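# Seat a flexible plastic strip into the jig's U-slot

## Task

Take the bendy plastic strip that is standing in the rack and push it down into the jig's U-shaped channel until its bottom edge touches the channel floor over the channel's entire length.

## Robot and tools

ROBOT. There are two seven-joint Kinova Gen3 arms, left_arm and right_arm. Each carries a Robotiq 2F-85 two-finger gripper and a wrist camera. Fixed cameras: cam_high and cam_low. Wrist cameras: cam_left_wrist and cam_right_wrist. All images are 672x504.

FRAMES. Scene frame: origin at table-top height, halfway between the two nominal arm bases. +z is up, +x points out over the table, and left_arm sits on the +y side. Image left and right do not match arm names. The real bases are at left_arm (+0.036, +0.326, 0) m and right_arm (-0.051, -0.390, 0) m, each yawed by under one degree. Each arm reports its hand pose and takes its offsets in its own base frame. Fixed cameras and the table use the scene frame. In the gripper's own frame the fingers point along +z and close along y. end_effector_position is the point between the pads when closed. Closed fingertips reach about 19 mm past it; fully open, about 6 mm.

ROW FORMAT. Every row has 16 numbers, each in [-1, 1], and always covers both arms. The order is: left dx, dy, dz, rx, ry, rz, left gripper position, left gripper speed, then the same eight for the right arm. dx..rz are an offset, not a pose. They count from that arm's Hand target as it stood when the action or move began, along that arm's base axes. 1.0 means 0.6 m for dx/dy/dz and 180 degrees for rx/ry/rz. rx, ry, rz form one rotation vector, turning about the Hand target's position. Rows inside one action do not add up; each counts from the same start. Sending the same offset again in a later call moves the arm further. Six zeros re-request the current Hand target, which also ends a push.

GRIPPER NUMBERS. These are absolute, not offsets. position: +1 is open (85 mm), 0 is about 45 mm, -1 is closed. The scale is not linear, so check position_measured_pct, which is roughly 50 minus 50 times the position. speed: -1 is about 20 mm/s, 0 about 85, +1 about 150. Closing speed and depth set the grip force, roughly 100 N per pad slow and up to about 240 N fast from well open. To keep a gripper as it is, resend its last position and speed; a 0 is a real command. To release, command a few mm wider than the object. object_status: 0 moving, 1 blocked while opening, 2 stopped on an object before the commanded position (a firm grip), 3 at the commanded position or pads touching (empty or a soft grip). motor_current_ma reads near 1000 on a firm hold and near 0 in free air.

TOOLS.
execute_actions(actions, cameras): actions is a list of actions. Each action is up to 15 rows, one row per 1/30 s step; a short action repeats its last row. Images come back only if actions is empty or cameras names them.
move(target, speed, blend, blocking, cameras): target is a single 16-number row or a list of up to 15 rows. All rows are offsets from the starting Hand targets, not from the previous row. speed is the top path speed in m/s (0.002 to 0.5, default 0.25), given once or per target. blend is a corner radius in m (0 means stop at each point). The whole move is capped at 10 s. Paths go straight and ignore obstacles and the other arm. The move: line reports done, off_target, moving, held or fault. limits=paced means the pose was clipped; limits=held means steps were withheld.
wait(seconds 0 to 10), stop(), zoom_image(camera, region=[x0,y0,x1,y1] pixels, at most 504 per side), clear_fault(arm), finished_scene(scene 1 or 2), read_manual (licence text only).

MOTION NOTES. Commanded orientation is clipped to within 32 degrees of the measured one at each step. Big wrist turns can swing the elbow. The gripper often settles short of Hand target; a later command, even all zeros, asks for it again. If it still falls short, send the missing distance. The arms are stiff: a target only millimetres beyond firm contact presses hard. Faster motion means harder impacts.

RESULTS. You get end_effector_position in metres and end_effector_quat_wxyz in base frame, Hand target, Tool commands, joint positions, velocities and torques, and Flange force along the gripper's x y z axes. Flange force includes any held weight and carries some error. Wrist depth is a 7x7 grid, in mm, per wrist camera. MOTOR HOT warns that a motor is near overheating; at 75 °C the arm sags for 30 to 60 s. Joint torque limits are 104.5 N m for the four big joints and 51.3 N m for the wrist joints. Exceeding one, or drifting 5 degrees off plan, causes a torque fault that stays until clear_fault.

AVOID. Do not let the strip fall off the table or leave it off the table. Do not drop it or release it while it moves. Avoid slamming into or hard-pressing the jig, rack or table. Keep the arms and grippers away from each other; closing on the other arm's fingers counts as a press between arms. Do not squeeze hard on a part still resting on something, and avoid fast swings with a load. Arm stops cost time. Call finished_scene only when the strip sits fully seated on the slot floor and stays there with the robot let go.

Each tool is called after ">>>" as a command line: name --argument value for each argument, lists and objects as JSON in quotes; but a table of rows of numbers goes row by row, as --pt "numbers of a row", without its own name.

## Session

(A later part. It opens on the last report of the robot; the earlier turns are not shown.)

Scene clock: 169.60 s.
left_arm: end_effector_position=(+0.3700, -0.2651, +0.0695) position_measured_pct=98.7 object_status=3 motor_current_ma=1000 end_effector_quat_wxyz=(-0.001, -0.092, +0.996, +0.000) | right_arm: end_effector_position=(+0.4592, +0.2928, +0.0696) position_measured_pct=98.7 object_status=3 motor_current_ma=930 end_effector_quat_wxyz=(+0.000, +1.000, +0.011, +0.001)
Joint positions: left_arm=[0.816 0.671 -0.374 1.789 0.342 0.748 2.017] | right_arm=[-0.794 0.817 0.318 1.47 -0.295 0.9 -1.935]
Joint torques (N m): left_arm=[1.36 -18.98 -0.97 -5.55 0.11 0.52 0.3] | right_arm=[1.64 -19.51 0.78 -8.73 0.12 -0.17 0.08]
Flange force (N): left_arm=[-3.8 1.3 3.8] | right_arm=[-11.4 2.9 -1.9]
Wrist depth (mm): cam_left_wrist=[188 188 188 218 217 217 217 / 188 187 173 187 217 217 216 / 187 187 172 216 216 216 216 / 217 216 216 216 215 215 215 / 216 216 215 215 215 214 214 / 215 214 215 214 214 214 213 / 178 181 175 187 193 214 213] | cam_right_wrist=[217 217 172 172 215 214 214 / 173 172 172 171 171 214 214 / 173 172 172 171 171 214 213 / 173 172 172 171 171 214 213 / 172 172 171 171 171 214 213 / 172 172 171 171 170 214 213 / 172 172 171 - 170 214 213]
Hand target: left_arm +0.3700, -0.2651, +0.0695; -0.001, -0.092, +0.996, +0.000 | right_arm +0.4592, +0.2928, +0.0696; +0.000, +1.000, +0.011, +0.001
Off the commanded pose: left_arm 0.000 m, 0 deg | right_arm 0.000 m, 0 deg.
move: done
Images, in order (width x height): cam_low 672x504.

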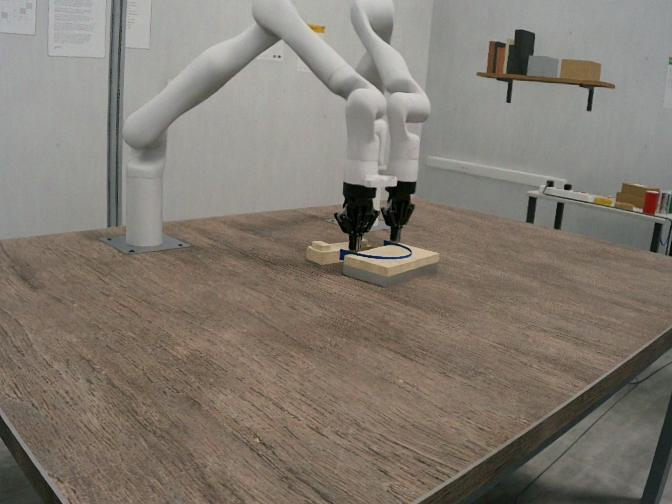

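>>> move --target '[0,0,-0.0033,0,0,0,-1,0,0,0,-0.0033,0,0,0,-1,0]' --speed 0.02

>>> move --target '[0,0,-0.002,0,0,0,-1,0,0,0,-0.001,0,0,0,-1,0]' --speed 0.02 --cameras '["cam_low","cam_right_wrist","cam_left_wrist"]'

>>> zoom_image --camera "cam_low" --region '[330, 200, 450, 290]'

Scene clock: 173.43 s.
left_arm: end_effector_position=(+0.3700, -0.2651, +0.0675) position_measured_pct=98.7 object_status=3 motor_current_ma=1000 end_effector_quat_wxyz=(-0.001, -0.092, +0.996, +0.000) | right_arm: end_effector_position=(+0.4592, +0.2928, +0.0675) position_measured_pct=98.7 object_status=3 motor_current_ma=930 end_effector_quat_wxyz=(+0.000, +1.000, +0.011, +0.001)
Joint positions: left_arm=[0.815 0.674 -0.373 1.79 0.344 0.743 2.015] | right_arm=[-0.794 0.82 0.317 1.471 -0.296 0.896 -1.935]
Joint torques (N m): left_arm=[0.9 -12.68 -0.64 -3.47 -0.02 -0.09 0.3] | right_arm=[2.27 -12.56 0.24 -5.62 0.29 -0.39 0.06]
Flange force (N): left_arm=[-1.9 1.8 -10.9] | right_arm=[-11.8 1.8 -15.4]
Wrist depth (mm): cam_left_wrist=[186 186 186 216 216 215 215 / 186 186 172 185 215 215 215 / 185 185 171 214 215 214 214 / 215 214 214 214 214 214 213 / 214 214 214 213 213 213 212 / 214 213 213 213 212 212 211 / 177 180 174 186 192 211 211] | cam_right_wrist=[216 215 170 170 169 213 212 / 171 171 170 170 169 213 212 / 171 170 170 170 169 212 212 / 171 170 170 169 169 212 212 / 171 170 170 169 169 212 211 / 171 170 170 169 169 212 211 / 171 170 170 - 169 212 211]
Hand target: left_arm +0.3700, -0.2651, +0.0675; -0.001, -0.092, +0.996, +0.000 | right_arm +0.4592, +0.2928, +0.0676; +0.000, +1.000, +0.011, +0.001
Off the commanded pose: left_arm 0.000 m, 0 deg | right_arm 0.000 m, 0 deg.
move: done

Scene clock: 174.13 s.
left_arm: end_effector_position=(+0.3700, -0.2651, +0.0663) position_measured_pct=98.7 object_status=3 motor_current_ma=1000 end_effector_quat_wxyz=(-0.001, -0.092, +0.996, +0.000) | right_arm: end_effector_position=(+0.4592, +0.2928, +0.0670) position_measured_pct=98.7 object_status=3 motor_current_ma=930 end_effector_quat_wxyz=(+0.000, +1.000, +0.011, +0.001)
Joint positions: left_arm=[0.814 0.676 -0.372 1.791 0.345 0.74 2.014] | right_arm=[-0.793 0.821 0.317 1.472 -0.296 0.895 -1.934]
Joint torques (N m): left_arm=[0.84 -12.1 -0.57 -2.79 -0.08 0.23 0.31] | right_arm=[2.24 -13.33 0.32 -5.76 0.28 -0.25 0.02]
Flange force (N): left_arm=[-2.3 1.2 -11.7] | right_arm=[-11.3 1.7 -13.8]
Wrist depth (mm): cam_left_wrist=[185 185 185 215 215 214 214 / 185 184 170 184 214 214 213 / 184 184 169 213 213 213 213 / 214 213 213 213 213 212 212 / 213 213 213 212 212 212 211 / 212 212 212 211 211 211 210 / 177 180 174 187 192 210 210] | cam_right_wrist=[215 215 170 169 169 212 212 / 171 170 170 169 169 212 212 / 171 170 170 169 169 212 211 / 170 170 169 169 169 212 211 / 170 170 170 169 169 212 211 / 170 170 169 169 168 211 211 / 170 170 169 - 168 212 211]
Hand target: left_arm +0.3700, -0.2651, +0.0663; -0.001, -0.092, +0.996, +0.000 | right_arm +0.4592, +0.2928, +0.0670; +0.000, +1.000, +0.011, +0.001
Off the commanded pose: left_arm 0.000 m, 0 deg | right_arm 0.000 m, 0 deg.
move: done
Images, in order (width x height): cam_low 672x504, cam_left_wrist 672x504, cam_right_wrist 672x504.

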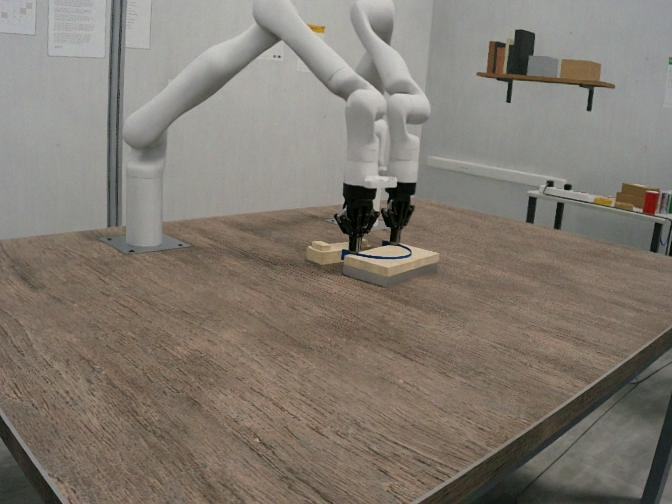

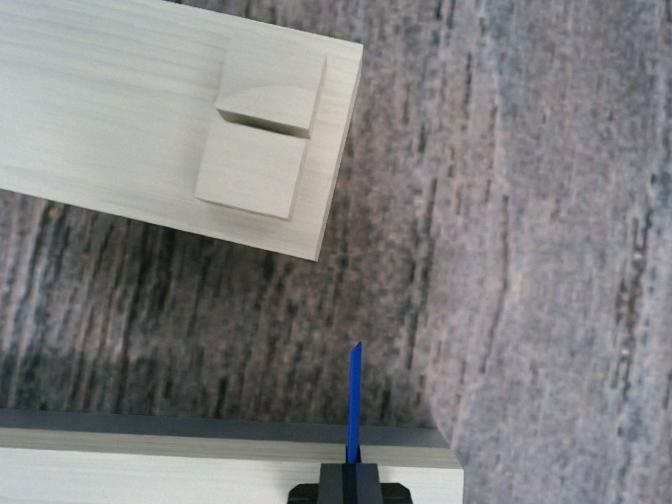

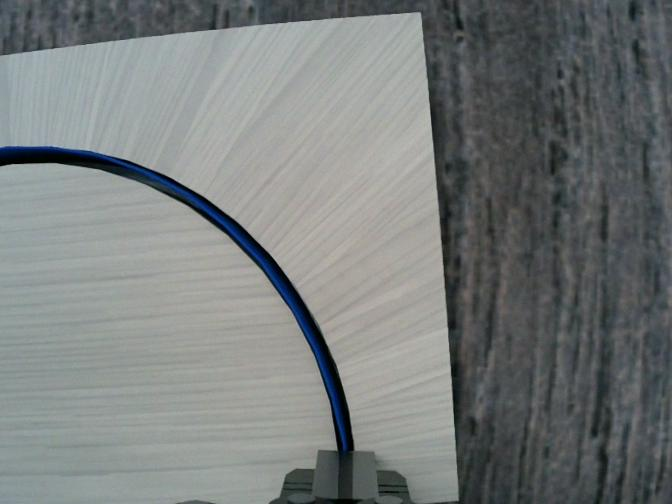

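Scaled by 4.200 from the camera's 672x504 image, which has a finer 960x720 frame.

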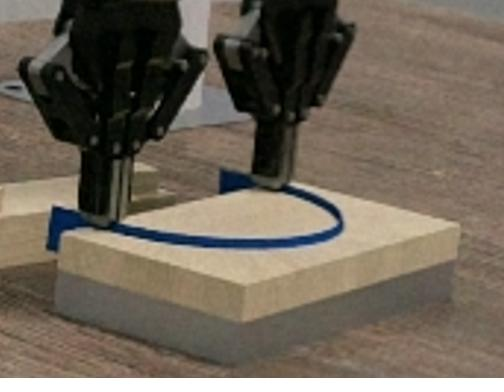

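>>> move --target '[0,0,-0.0013,0,0,0,-1,0,0,0,-0.0022,0,0,0,-1,0]' --speed 0.02

>>> move --target '[0,0,-0.0013,0,0,0,-1,0,0,0,-0.0013,0,0,0,-1,0]' --speed 0.02 --cameras '["cam_low","cam_right_wrist"]'

>>> zoom_image --camera "cam_low" --region '[330, 200, 450, 290]'

Scene clock: 178.37 s.
left_arm: end_effector_position=(+0.3700, -0.2651, +0.0655) position_measured_pct=98.7 object_status=3 motor_current_ma=1000 end_effector_quat_wxyz=(-0.001, -0.092, +0.996, +0.000) | right_arm: end_effector_position=(+0.4592, +0.2928, +0.0657) position_measured_pct=98.7 object_status=3 motor_current_ma=930 end_effector_quat_wxyz=(+0.000, +1.000, +0.011, +0.001)
Joint positions: left_arm=[0.814 0.678 -0.371 1.792 0.346 0.738 2.014] | right_arm=[-0.793 0.823 0.316 1.473 -0.297 0.892 -1.934]
Joint torques (N m): left_arm=[0.74 -10.3 -0.46 -2.04 -0.1 0.17 0.34] | right_arm=[2.58 -9.88 0.05 -4.35 0.41 -0.46 0.01]
Flange force (N): left_arm=[-2.1 1.2 -15.8] | right_arm=[-11.8 1.2 -20.6]
Wrist depth (mm): cam_left_wrist=[184 185 184 214 214 214 213 / 184 184 170 183 213 213 213 / 184 183 169 183 212 212 212 / 213 213 212 212 212 212 211 / 212 212 212 212 211 211 211 / 212 211 211 211 210 210 210 / 177 180 174 186 192 210 209] | cam_right_wrist=[215 214 169 168 212 211 210 / 170 169 169 168 168 211 211 / 169 169 168 168 168 211 210 / 169 169 168 168 168 211 210 / 169 169 168 168 168 211 210 / 169 169 168 168 168 210 210 / 169 169 168 168 167 210 210]
Hand target: left_arm +0.3700, -0.2651, +0.0655; -0.001, -0.092, +0.996, +0.000 | right_arm +0.4592, +0.2928, +0.0657; +0.000, +1.000, +0.011, +0.001
Off the commanded pose: left_arm 0.000 m, 0 deg | right_arm 0.000 m, 0 deg.
move: done

Scene clock: 179.07 s.
left_arm: end_effector_position=(+0.3700, -0.2651, +0.0647) position_measured_pct=98.7 object_status=3 motor_current_ma=1000 end_effector_quat_wxyz=(-0.001, -0.092, +0.996, +0.000) | right_arm: end_effector_position=(+0.4592, +0.2928, +0.0649) position_measured_pct=98.7 object_status=3 motor_current_ma=930 end_effector_quat_wxyz=(+0.000, +1.000, +0.011, +0.001)
Joint positions: left_arm=[0.814 0.679 -0.37 1.792 0.347 0.736 2.013] | right_arm=[-0.793 0.824 0.316 1.473 -0.297 0.89 -1.934]
Joint torques (N m): left_arm=[0.65 -8.41 -0.35 -1.4 -0.16 0.05 0.33] | right_arm=[2.72 -8.09 -0.09 -3.57 0.41 -0.52 0.03]
Flange force (N): left_arm=[-1.5 1.5 -20.0] | right_arm=[-11.9 1.0 -24.1]
Wrist depth (mm): cam_left_wrist=[184 184 184 214 213 213 213 / 183 183 169 183 213 212 212 / 183 183 168 182 212 212 211 / 212 212 211 211 211 211 211 / 212 211 211 211 211 210 210 / 211 211 210 210 210 209 209 / 177 171 183 186 192 209 209] | cam_right_wrist=[214 213 168 168 211 211 210 / 169 169 168 168 210 210 210 / 169 168 168 168 167 210 209 / 169 168 168 167 167 210 209 / 168 168 168 167 167 210 209 / 168 168 167 167 167 210 209 / 168 168 167 167 166 210 209]
Hand target: left_arm +0.3700, -0.2651, +0.0647; -0.001, -0.092, +0.996, +0.000 | right_arm +0.4592, +0.2928, +0.0649; +0.000, +1.000, +0.011, +0.001
Off the commanded pose: left_arm 0.000 m, 0 deg | right_arm 0.000 m, 0 deg.
move: done
Images, in order (width x height): cam_low 672x504, cam_right_wrist 672x504.

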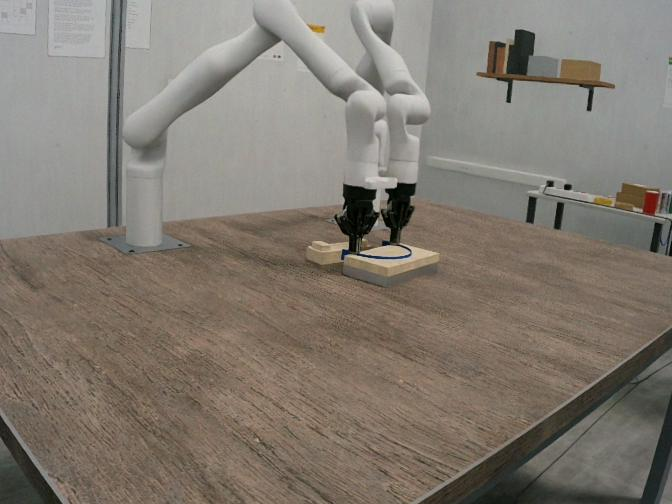

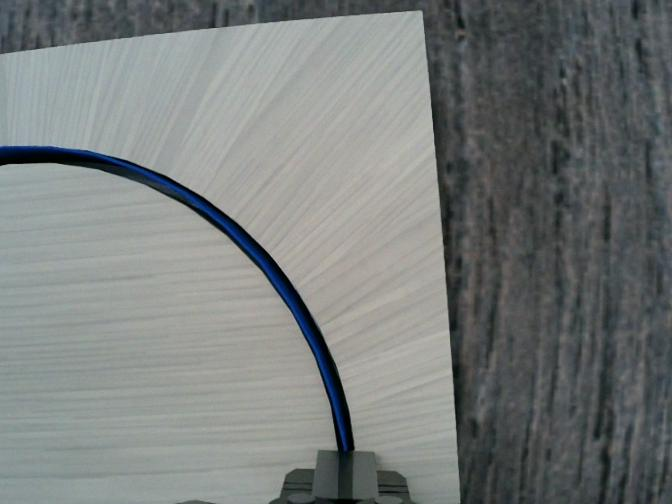

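Scaled by 4.200 from the camera's 672x504 image, which has a finer 960x720 frame.

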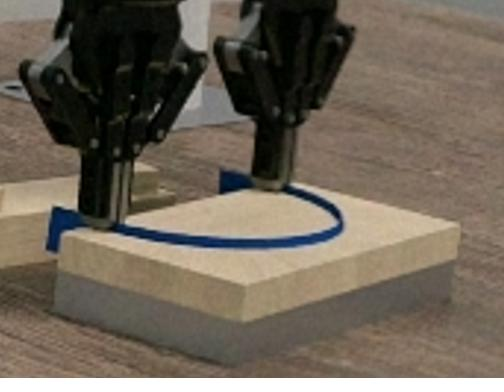

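>>> move --pt "0 0 0.04 0 0 0 -1 0 0 0 0.03 0 0 0 -1 0" --pt "0 0.25 0.12 0 0 0 -1 0 0.1287 0.1498 0.03 0 0 0 -1 0" --pt "0 0.25 0.12 0 0 0 -1 0 0.1287 0.1498 0.005 0 0 0 -1 0" --speed '[0.1,0.15,0.03]' --cameras '["cam_high","cam_low","cam_right_wrist"]'

>>> zoom_image --camera "cam_low" --region '[330, 200, 450, 290]'

Scene clock: 191.30 s.
left_arm: end_effector_position=(+0.3700, -0.1151, +0.1367) position_measured_pct=98.7 object_status=3 motor_current_ma=1000 end_effector_quat_wxyz=(-0.001, -0.092, +0.996, +0.000) | right_arm: end_effector_position=(+0.5364, +0.3828, +0.0680) position_measured_pct=98.7 object_status=3 motor_current_ma=930 end_effector_quat_wxyz=(+0.000, +1.000, +0.011, +0.001)
Joint positions: left_arm=[0.577 0.439 -0.457 1.944 0.26 0.818 1.733] | right_arm=[-0.777 1.07 0.326 0.901 -0.304 1.208 -2.055]
Joint torques (N m): left_arm=[1.43 -15.38 -0.57 -6.16 0.1 0.54 0.27] | right_arm=[2.09 -11.79 -0.45 -3.6 0.44 0.59 0.09]
Flange force (N): left_arm=[-4.2 2.7 4.5] | right_arm=[-13.1 4.7 -18.4]
Wrist depth (mm): cam_left_wrist=[288 287 287 286 286 285 285 / 287 286 286 286 285 284 284 / 286 286 284 285 284 284 283 / 285 284 284 284 283 283 282 / 284 283 283 283 282 282 281 / 282 282 282 281 281 280 280 / 238 256 281 281 281 280 280] | cam_right_wrist=[217 216 215 215 214 213 213 / 217 216 215 215 213 213 213 / 216 215 215 215 214 213 212 / 216 216 215 214 213 213 212 / 171 171 171 188 213 213 212 / 171 171 170 170 169 169 212 / 171 171 - - 169 169 212]
Hand target: left_arm +0.3700, -0.1151, +0.1367; -0.001, -0.092, +0.996, +0.000 | right_arm +0.5365, +0.3827, +0.0679; +0.000, +1.000, +0.011, +0.001
Off the commanded pose: left_arm 0.000 m, 0 deg | right_arm 0.000 m, 0 deg.
move: done
Images, in order (width x height): cam_high 672x504, cam_low 672x504, cam_right_wrist 672x504.

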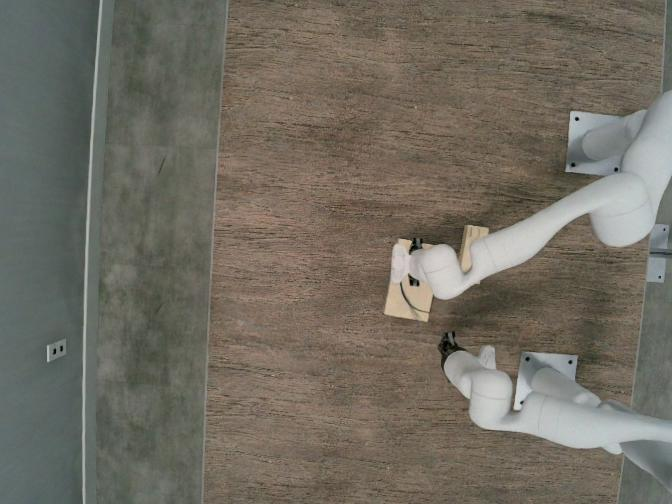

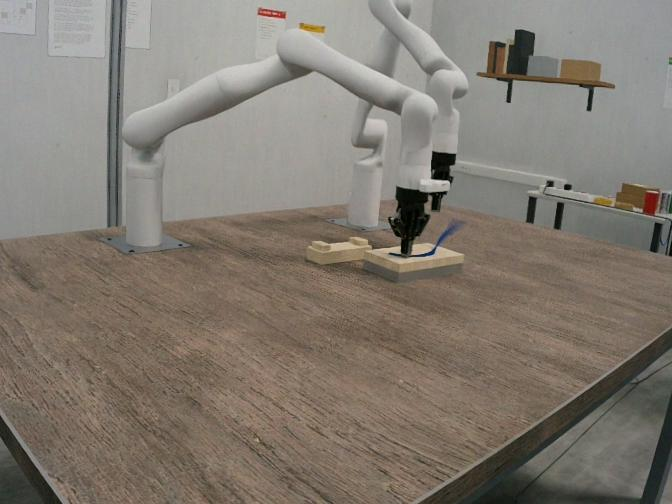

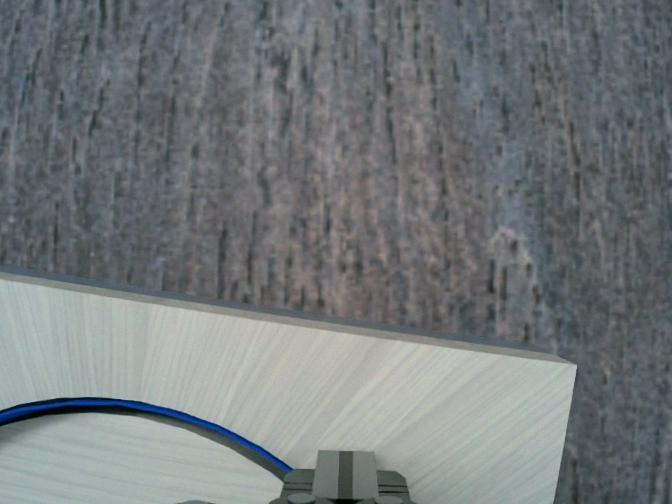

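Scaled by 4.200 from the camera's 672x504 image, which has a finer 960x720 frame.

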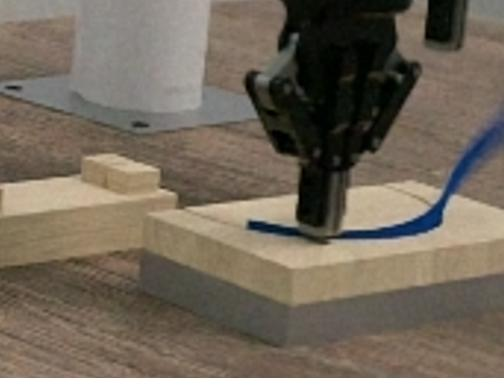

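>>> wait --seconds 0.5 --cameras '["all"]'

>>> zoom_image --camera "cam_low" --region '[330, 190, 480, 290]'

>>> zoom_image --camera "cam_high" --region '[360, 210, 460, 340]'

Scene clock: 196.10 s.
left_arm: end_effector_position=(+0.3700, -0.1151, +0.1367) position_measured_pct=98.7 object_status=3 motor_current_ma=1000 end_effector_quat_wxyz=(-0.001, -0.092, +0.996, +0.000) | right_arm: end_effector_position=(+0.5364, +0.3827, +0.0679) position_measured_pct=98.7 object_status=3 motor_current_ma=930 end_effector_quat_wxyz=(+0.000, +1.000, +0.011, +0.001)
Joint positions: left_arm=[0.577 0.439 -0.457 1.944 0.26 0.818 1.733] | right_arm=[-0.777 1.07 0.326 0.901 -0.304 1.208 -2.055]
Joint torques (N m): left_arm=[1.44 -15.38 -0.6 -6.16 0.1 0.55 0.28] | right_arm=[2.1 -10.9 -0.53 -3.11 0.5 0.61 0.08]
Flange force (N): left_arm=[-4.2 2.8 4.6] | right_arm=[-12.5 4.4 -19.8]
Wrist depth (mm): cam_left_wrist=[288 287 287 286 286 285 285 / 287 286 286 286 285 284 284 / 286 285 285 284 284 284 283 / 285 284 284 283 283 283 282 / 283 283 283 282 282 282 281 / 283 283 282 281 282 281 280 / 238 256 281 281 280 280 280] | cam_right_wrist=[216 216 215 214 214 213 213 / 216 216 215 215 214 213 212 / 217 216 215 214 214 213 212 / 216 215 215 214 213 213 212 / 171 171 170 188 213 212 212 / 171 171 170 170 169 169 212 / 171 171 - - 169 168 211]
Hand target: left_arm +0.3700, -0.1151, +0.1367; -0.001, -0.092, +0.996, +0.000 | right_arm +0.5364, +0.3827, +0.0679; +0.000, +1.000, +0.011, +0.001
Tool commands: left_gripper/position=-1.0 left_gripper/speed=+0.0 right_gripper/position=-1.0 right_gripper/speed=+0.0
Off the commanded pose: left_arm 0.000 m, 0 deg | right_arm 0.000 m, 0 deg.
wait: 0.50 s; at rest from the start

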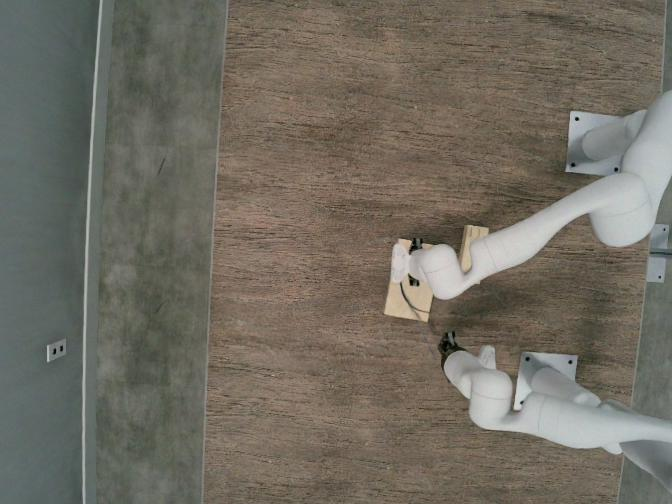

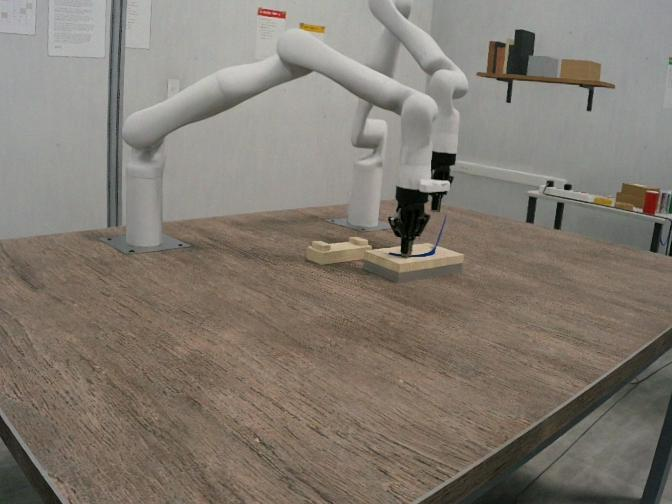

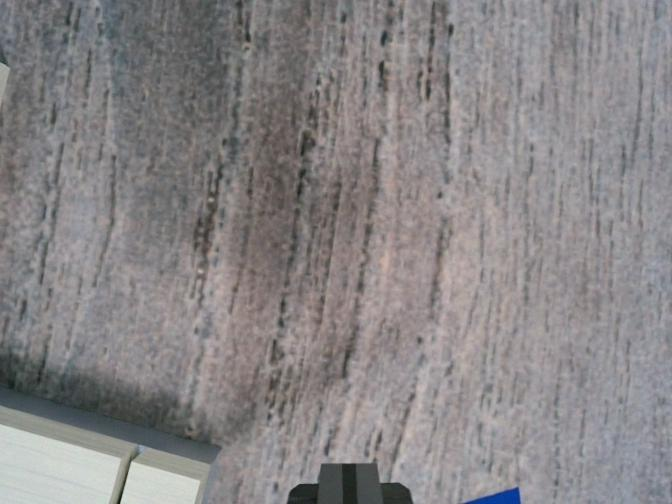

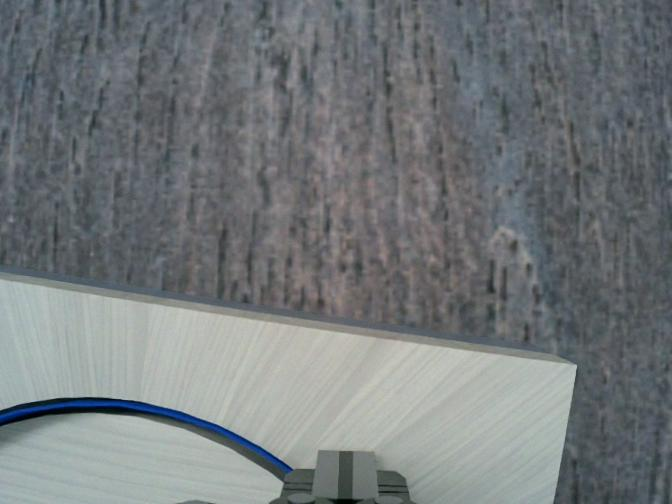

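Scaled by 3.360 from the camera's 672x504 image, which has a finer 960x720 frame.

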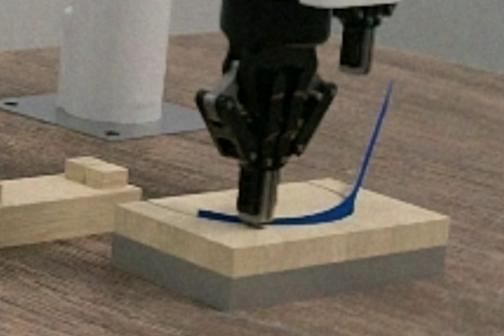

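Scaled by 3.877 from the camera's 672x504 image, which has a finer 960x720 frame.

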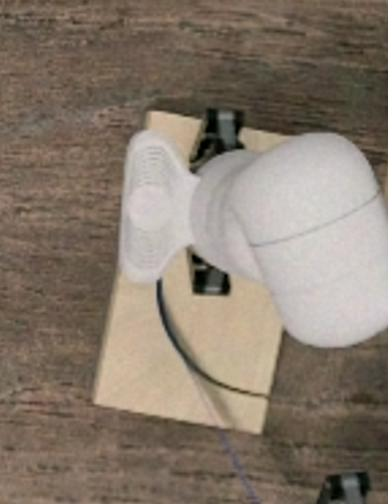

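>>> move --pt "0 0 0 0 0 0 -1 0 0 0 0.04 0 0 0 -1 0" --pt "0 0.08 0.2 0 0 0 -1 0 -0.2 0.05 0.43 0 0 0 -1 0" --speed '[0.05,0.2]' --cameras '["all"]'

>>> zoom_image --camera "cam_low" --region '[330, 180, 500, 290]'

Scene clock: 203.30 s.
left_arm: end_effector_position=(+0.3700, -0.0671, +0.2567) position_measured_pct=98.7 object_status=3 motor_current_ma=1000 end_effector_quat_wxyz=(-0.001, -0.092, +0.996, +0.000) | right_arm: end_effector_position=(+0.4164, +0.4127, +0.3259) position_measured_pct=98.7 object_status=3 motor_current_ma=930 end_effector_quat_wxyz=(+0.000, +1.000, +0.011, +0.001)
Joint positions: left_arm=[0.539 0.246 -0.528 1.764 0.133 1.169 1.726] | right_arm=[-0.961 0.722 0.376 0.775 -0.246 1.676 -2.249]
Joint torques (N m): left_arm=[1.39 -13.28 -0.2 -7.92 0.1 0.56 0.29] | right_arm=[1.62 -21.05 0.24 -10.89 0.08 0.02 0.08]
Flange force (N): left_arm=[-5.6 2.5 3.1] | right_arm=[-15.8 11.1 10.0]
Wrist depth (mm): cam_left_wrist=[410 409 410 408 407 407 406 / 407 409 406 407 406 406 405 / 407 407 406 405 405 405 404 / 407 405 405 404 404 403 402 / 404 405 404 403 402 402 401 / 359 375 403 402 401 400 399 / 358 377 401 399 400 400 399] | cam_right_wrist=[478 474 474 473 470 471 468 / 476 476 431 429 427 469 469 / 477 431 429 428 426 470 468 / 477 475 429 427 429 469 468 / 476 474 473 474 471 471 469 / 474 475 473 471 469 468 467 / 474 474 473 441 440 439 467]
Hand target: left_arm +0.3700, -0.0671, +0.2567; -0.001, -0.092, +0.996, +0.000 | right_arm +0.4165, +0.4127, +0.3259; +0.000, +1.000, +0.011, +0.001
Off the commanded pose: left_arm 0.000 m, 0 deg | right_arm 0.000 m, 0 deg.
move: done

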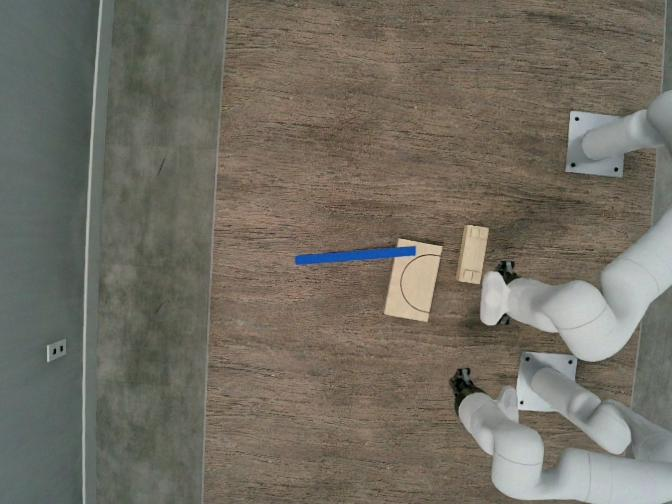

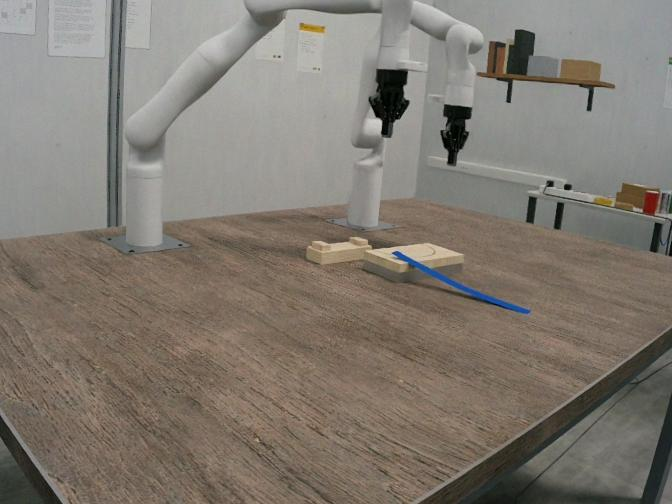

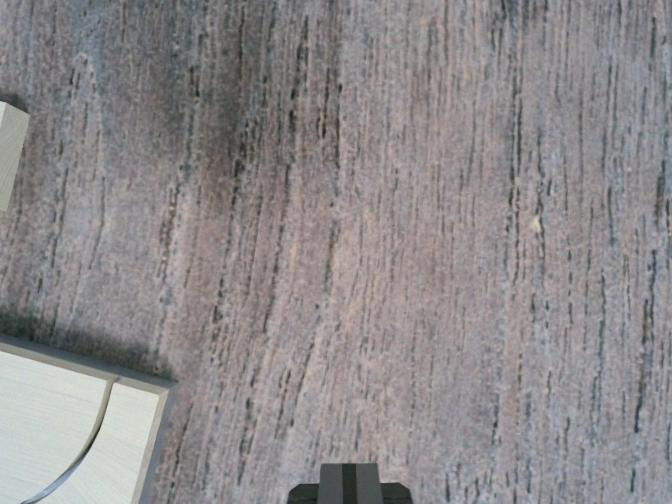

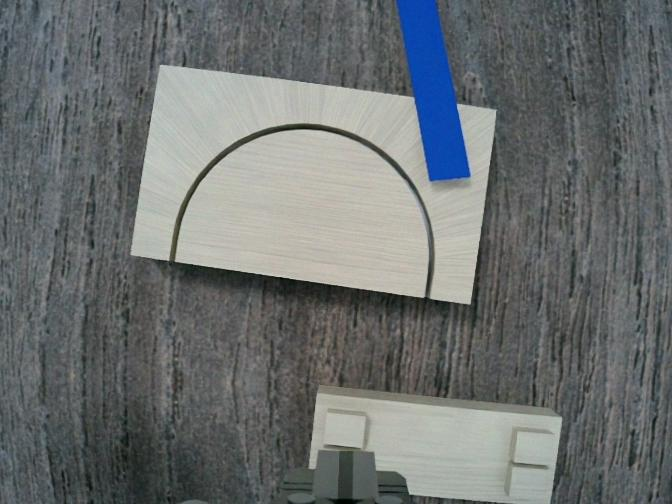

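Scaled by 2.965 from the camera's 672x504 image, which has a finer 960x720 frame.

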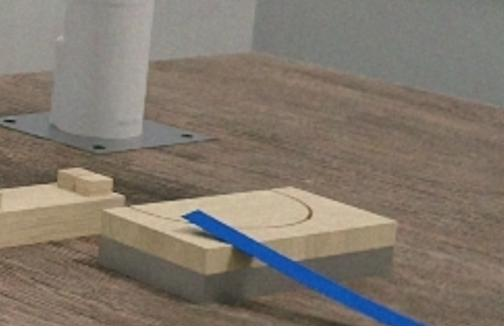

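>>> move --target '[0.4295,-0.4215,-0.195,0,0,0.006,0,0,0,0,0,0,0,0,-0.4,0]' --cameras '["cam_low","cam_left_wrist"]'

Scene clock: 218.07 s.
left_arm: end_effector_position=(+0.5467, -0.2427, +0.1755) position_measured_pct=49.8 object_status=3 motor_current_ma=0 end_effector_quat_wxyz=(+0.003, -0.098, +0.995, -0.003) | right_arm: end_effector_position=(+0.4164, +0.4127, +0.3259) position_measured_pct=69.7 object_status=3 motor_current_ma=0 end_effector_quat_wxyz=(+0.000, +1.000, +0.011, +0.001)
Joint positions: left_arm=[0.561 0.806 -0.402 1.094 0.302 1.287 1.957] | right_arm=[-0.961 0.722 0.376 0.775 -0.246 1.676 -2.249]
Joint torques (N m): left_arm=[1.4 -23.98 -1.15 -7.95 0.12 0.54 0.26] | right_arm=[1.6 -21 0.26 -10.88 0.08 0.06 0.1]
Flange force (N): left_arm=[-5.0 -0.1 2.0] | right_arm=[-16.0 11.2 10.1]
Wrist depth (mm): cam_left_wrist=[326 281 280 279 278 322 321 / 280 280 279 278 278 277 321 / 279 278 278 278 277 276 320 / 324 278 277 277 277 276 319 / 323 288 321 320 276 275 319 / 322 293 320 319 318 318 317 / 321 297 320 318 318 317 316] | cam_right_wrist=[477 475 475 474 472 470 468 / 478 475 429 429 427 470 469 / 478 430 429 429 427 469 469 / 475 474 430 429 426 469 467 / 475 474 473 471 470 470 470 / 476 474 472 471 470 468 467 / 476 473 472 441 441 439 466]
Hand target: left_arm +0.5467, -0.2427, +0.1755; +0.003, -0.098, +0.995, -0.003 (not the last commanded pose) | right_arm +0.4164, +0.4127, +0.3259; +0.000, +1.000, +0.011, +0.001
Off the commanded pose: left_arm 0.118 m, 1 deg | right_arm 0.000 m, 0 deg.
led back after a hold (left arm): the arm was led back toward your command in small steps, so it may still be short of it.
move: held (left_arm; a check stopped the path); limits=held
pose unreachable (left arm): on one or more control steps of this call, first in action 0 (counted from 0), this arm could not follow its commanded pose, so it was not sent that pose on those steps. It may still have moved: this result reports where it is.
cause: moving toward the commanded pose would bring a part of the arm too close to another arm (a part of this arm just beyond joint 4 (elbow) and a part of the right arm just beyond its joint 7 (wrist roll), at the place that arm is still heading or pushing toward).
Images, in order (width x height): cam_low 672x504, cam_left_wrist 672x504.

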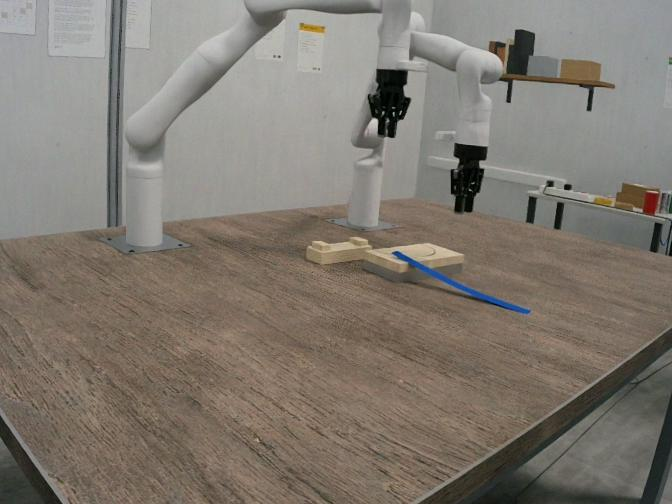

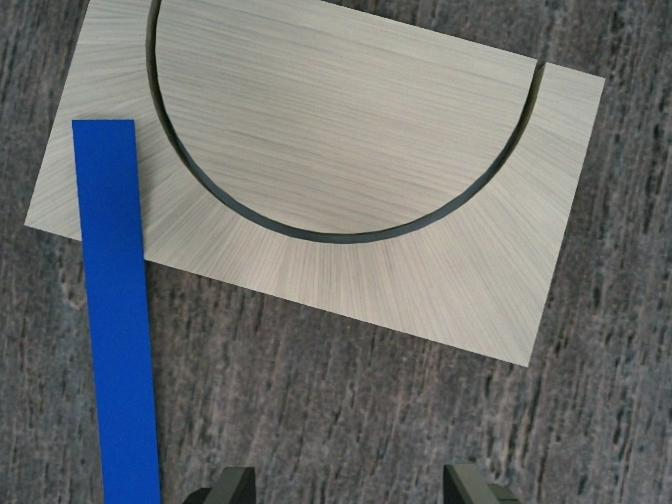

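>>> move --pt "0 0 0 0 0 0 0 0 -0.1 -0.38 0.06 0 0 0 -0.4 0" --pt "0.14 -0.139 -0.07 0 0 0.006 0 0 -0.1 -0.38 0.06 0 0 0 -0.4 0" --pt "0.14 -0.139 -0.24 0 0 0.006 0 0 -0.1 -0.38 0.06 0 0 0 -0.4 0" --speed '[0.25,0.2,0.1]' --cameras '["cam_low","cam_high","cam_left_wrist"]'

Scene clock: 228.30 s.
left_arm: end_effector_position=(+0.6307, -0.3261, +0.0315) position_measured_pct=49.8 object_status=3 motor_current_ma=0 end_effector_quat_wxyz=(+0.003, -0.107, +0.994, -0.003) | right_arm: end_effector_position=(+0.3565, +0.1847, +0.3619) position_measured_pct=69.7 object_status=3 motor_current_ma=0 end_effector_quat_wxyz=(+0.000, +1.000, +0.011, +0.001)
Joint positions: left_arm=[0.521 1.271 -0.356 0.529 0.349 1.364 2.125] | right_arm=[-0.889 0.218 0.453 1.45 -0.095 1.494 -1.987]
Joint torques (N m): left_arm=[1.44 -29.1 -0.26 -8.01 0.14 0.52 0.28] | right_arm=[1.62 -11.7 -0.72 -11.09 0.1 0.04 0.08]
Flange force (N): left_arm=[-6.4 -2.2 2.2] | right_arm=[-9.4 2.3 6.8]
Wrist depth (mm): cam_left_wrist=[179 178 178 - 177 176 175 / 178 178 177 - 176 176 176 / 178 177 177 - 176 175 175 / 177 176 176 - 175 175 175 / 176 176 176 - 175 175 174 / 176 176 175 - 174 174 174 / 176 175 175 - 174 174 173] | cam_right_wrist=[471 474 514 509 509 509 507 / 470 470 512 512 507 508 506 / 472 513 510 508 508 506 505 / 514 511 511 508 508 507 504 / 483 482 510 509 508 507 504 / 510 512 510 508 508 503 503 / 512 511 510 508 508 505 505]
Hand target: left_arm +0.6307, -0.3261, +0.0315; +0.003, -0.107, +0.994, -0.003 | right_arm +0.3565, +0.1847, +0.3619; +0.000, +1.000, +0.011, +0.001
Off the commanded pose: left_arm 0.000 m, 0 deg | right_arm 0.000 m, 0 deg.
move: done
Images, in order (width x height): cam_high 672x504, cam_low 672x504, cam_left_wrist 672x504.

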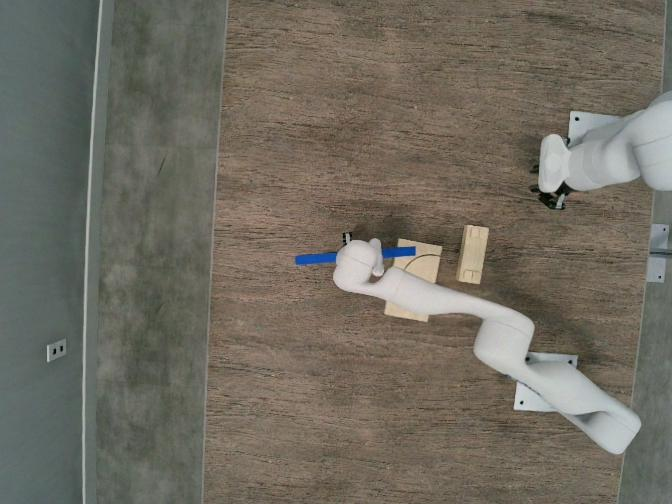

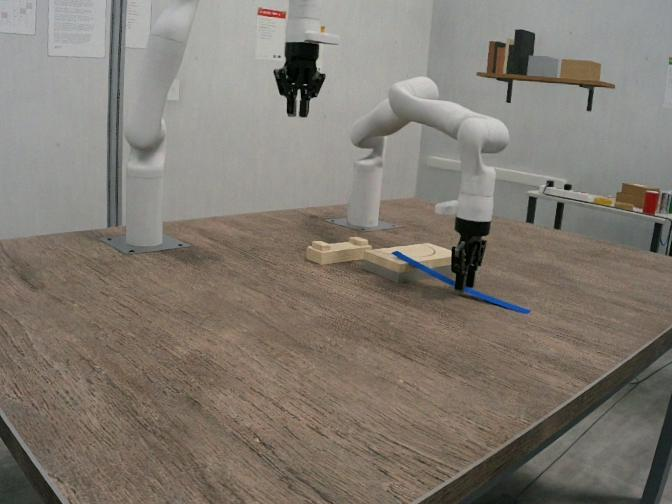

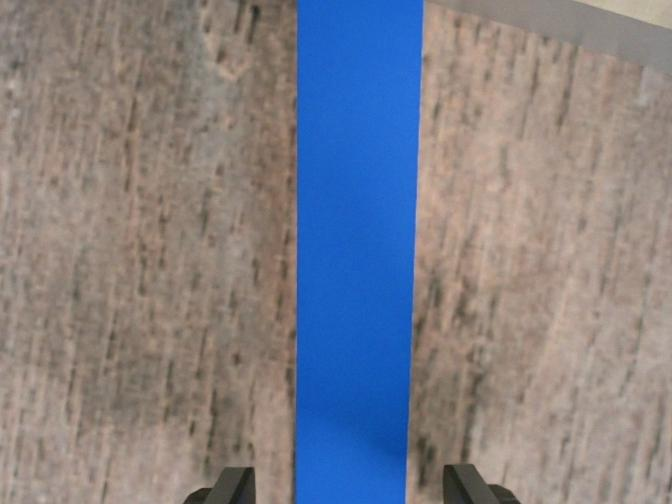

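>>> move --pt "0 0 0.001 0 0 0 -0.5 -1 0 0 0 0 0 0 -0.4 0" --pt "0 0 0.15 0 0 0 -0.5 -1 0 0 0 0 0 0 -0.4 0" --pt "-0.03 -0.03 0.4 -0.488 -0.108 0 -0.5 -1 0 0 0 0 0 0 -0.4 0" --speed '[0.1,0.1,0.22]' --blend '[0,0.03,0]' --cameras '["all"]'

Scene clock: 240.40 s.
left_arm: end_effector_position=(+0.6127, -0.3441, +0.2715) position_measured_pct=74.9 object_status=3 motor_current_ma=350 end_effector_quat_wxyz=(+0.080, -0.078, +0.701, -0.705) | right_arm: end_effector_position=(+0.3565, +0.1847, +0.3619) position_measured_pct=69.7 object_status=3 motor_current_ma=0 end_effector_quat_wxyz=(+0.000, +1.000, +0.011, +0.001)
Joint positions: left_arm=[-0.238 1.047 0.479 1.506 1.527 1.106 0.598] | right_arm=[-0.889 0.218 0.453 1.45 -0.095 1.494 -1.987]
Joint torques (N m): left_arm=[1.43 -22.98 7.69 -5.43 1.62 2.99 0.35] | right_arm=[1.64 -11.75 -0.68 -11.1 0.08 0.02 0.07]
Flange force (N): left_arm=[-1.0 3.3 -1.6] | right_arm=[-9.3 2.2 6.7]
Wrist depth (mm): cam_left_wrist=[2560 2521 - 2540 - 860 661 / 2580 2550 - 2550 - 938 664 / 2652 2631 - 2631 - 939 667 / 2652 2695 - 2674 - 942 668 / 2740 2695 - 2695 - 949 672 / 2740 2774 - 2798 - 958 675 / 2798 2833 - 2809 - 958 677] | cam_right_wrist=[470 484 511 511 507 507 505 / 469 468 511 510 508 508 506 / 471 511 512 511 507 506 504 / 514 512 510 510 508 507 507 / 483 481 510 508 507 505 504 / 512 512 509 508 507 506 503 / 512 510 510 508 507 506 503]
Hand target: left_arm +0.6127, -0.3441, +0.2715; +0.080, -0.078, +0.701, -0.705 | right_arm +0.3565, +0.1847, +0.3619; +0.000, +1.000, +0.011, +0.001
Off the commanded pose: left_arm 0.000 m, 0 deg | right_arm 0.000 m, 0 deg.
move: done

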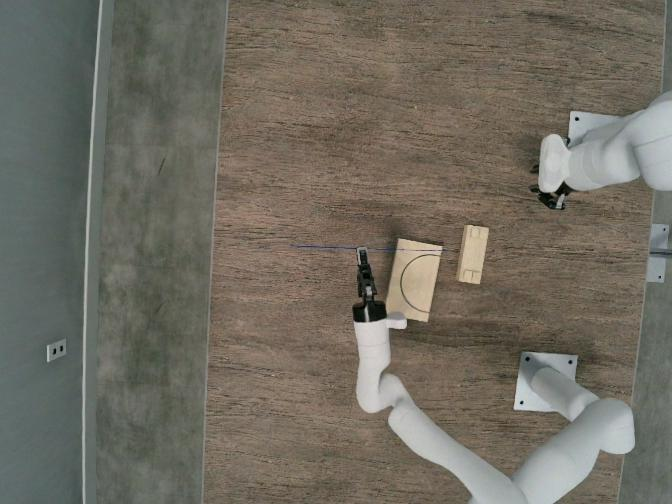

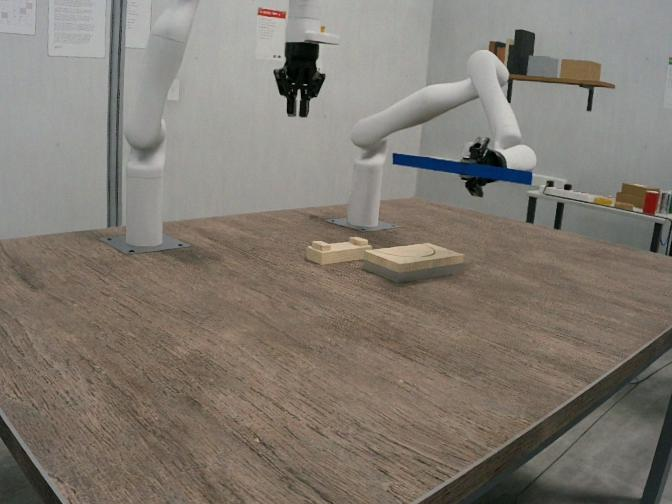

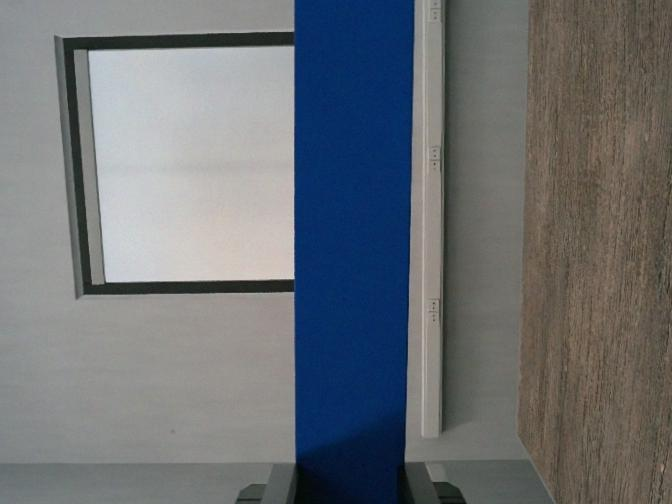

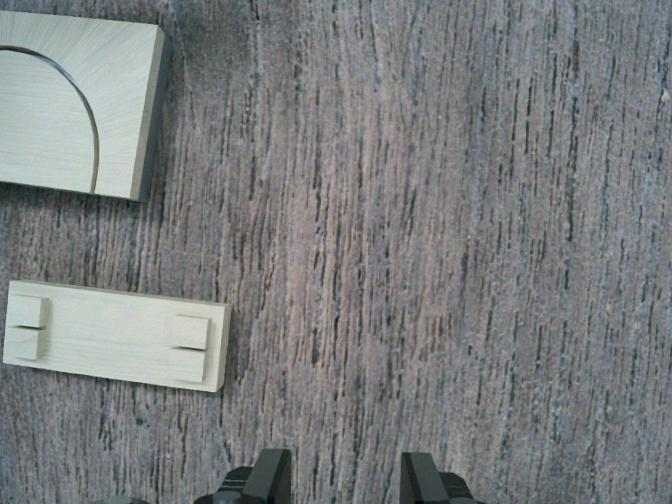

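>>> move --target '[0,0,0,0,0,0,-0.5,-1,0.298,0.2765,-0.03,0,0,0.0133,-0.3,0]' --cameras '["cam_right_wrist","cam_low"]'

>>> zoom_image --camera "cam_low" --region '[370, 80, 560, 220]'

Scene clock: 248.70 s.
left_arm: end_effector_position=(+0.6127, -0.3441, +0.2715) position_measured_pct=74.9 object_status=3 motor_current_ma=350 end_effector_quat_wxyz=(+0.080, -0.078, +0.701, -0.705) | right_arm: end_effector_position=(+0.5347, +0.3501, +0.3435) position_measured_pct=64.9 object_status=3 motor_current_ma=0 end_effector_quat_wxyz=(-0.003, +0.999, +0.032, +0.005)
Joint positions: left_arm=[-0.238 1.047 0.479 1.506 1.527 1.106 0.598] | right_arm=[-0.629 1.026 0.378 0.06 -0.365 2.048 -2.11]
Joint torques (N m): left_arm=[1.42 -22.95 7.66 -5.44 1.62 3.02 0.35] | right_arm=[1.61 -24.23 -1.07 -9.64 0.11 0.02 0.09]
Flange force (N): left_arm=[-0.9 3.2 -1.5] | right_arm=no reading
Wrist depth (mm): cam_left_wrist=[2570 2550 - 2531 - 861 660 / 2590 2610 - 2610 - 933 666 / 2631 2631 - 2642 - 944 666 / 2717 2642 - 2706 - 942 669 / 2729 2729 - 2740 - 949 672 / 2821 2798 - 2798 - 953 676 / 2833 2821 - 2809 - 958 675] | cam_right_wrist=[202 229 236 492 490 490 486 / 234 495 493 492 489 489 488 / 495 494 492 491 487 486 486 / 495 492 490 491 487 486 486 / 494 450 448 445 487 487 484 / 494 448 447 444 485 485 483 / 492 491 447 445 487 484 484]
Hand target: left_arm +0.6127, -0.3441, +0.2715; +0.080, -0.078, +0.701, -0.705 | right_arm +0.5353, +0.3506, +0.3439; +0.000, +0.999, +0.032, +0.001
Off the commanded pose: left_arm 0.000 m, 0 deg | right_arm 0.001 m, 1 deg.
move: done
Images, in order (width x height): cam_low 672x504, cam_right_wrist 672x504.

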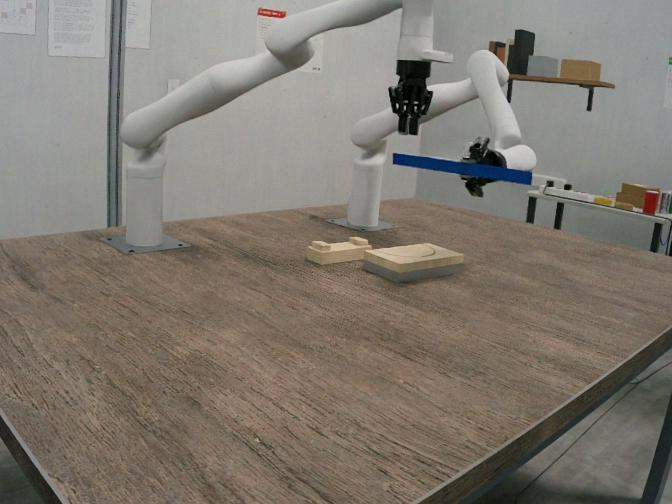

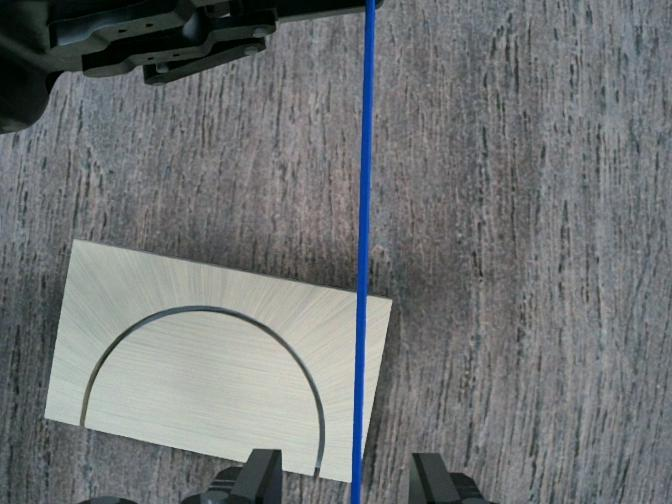

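Scaled by 2.653 from the camera's 672x504 image, which has a finer 960x720 frame.

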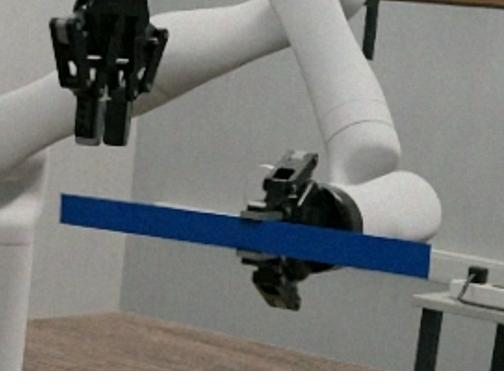

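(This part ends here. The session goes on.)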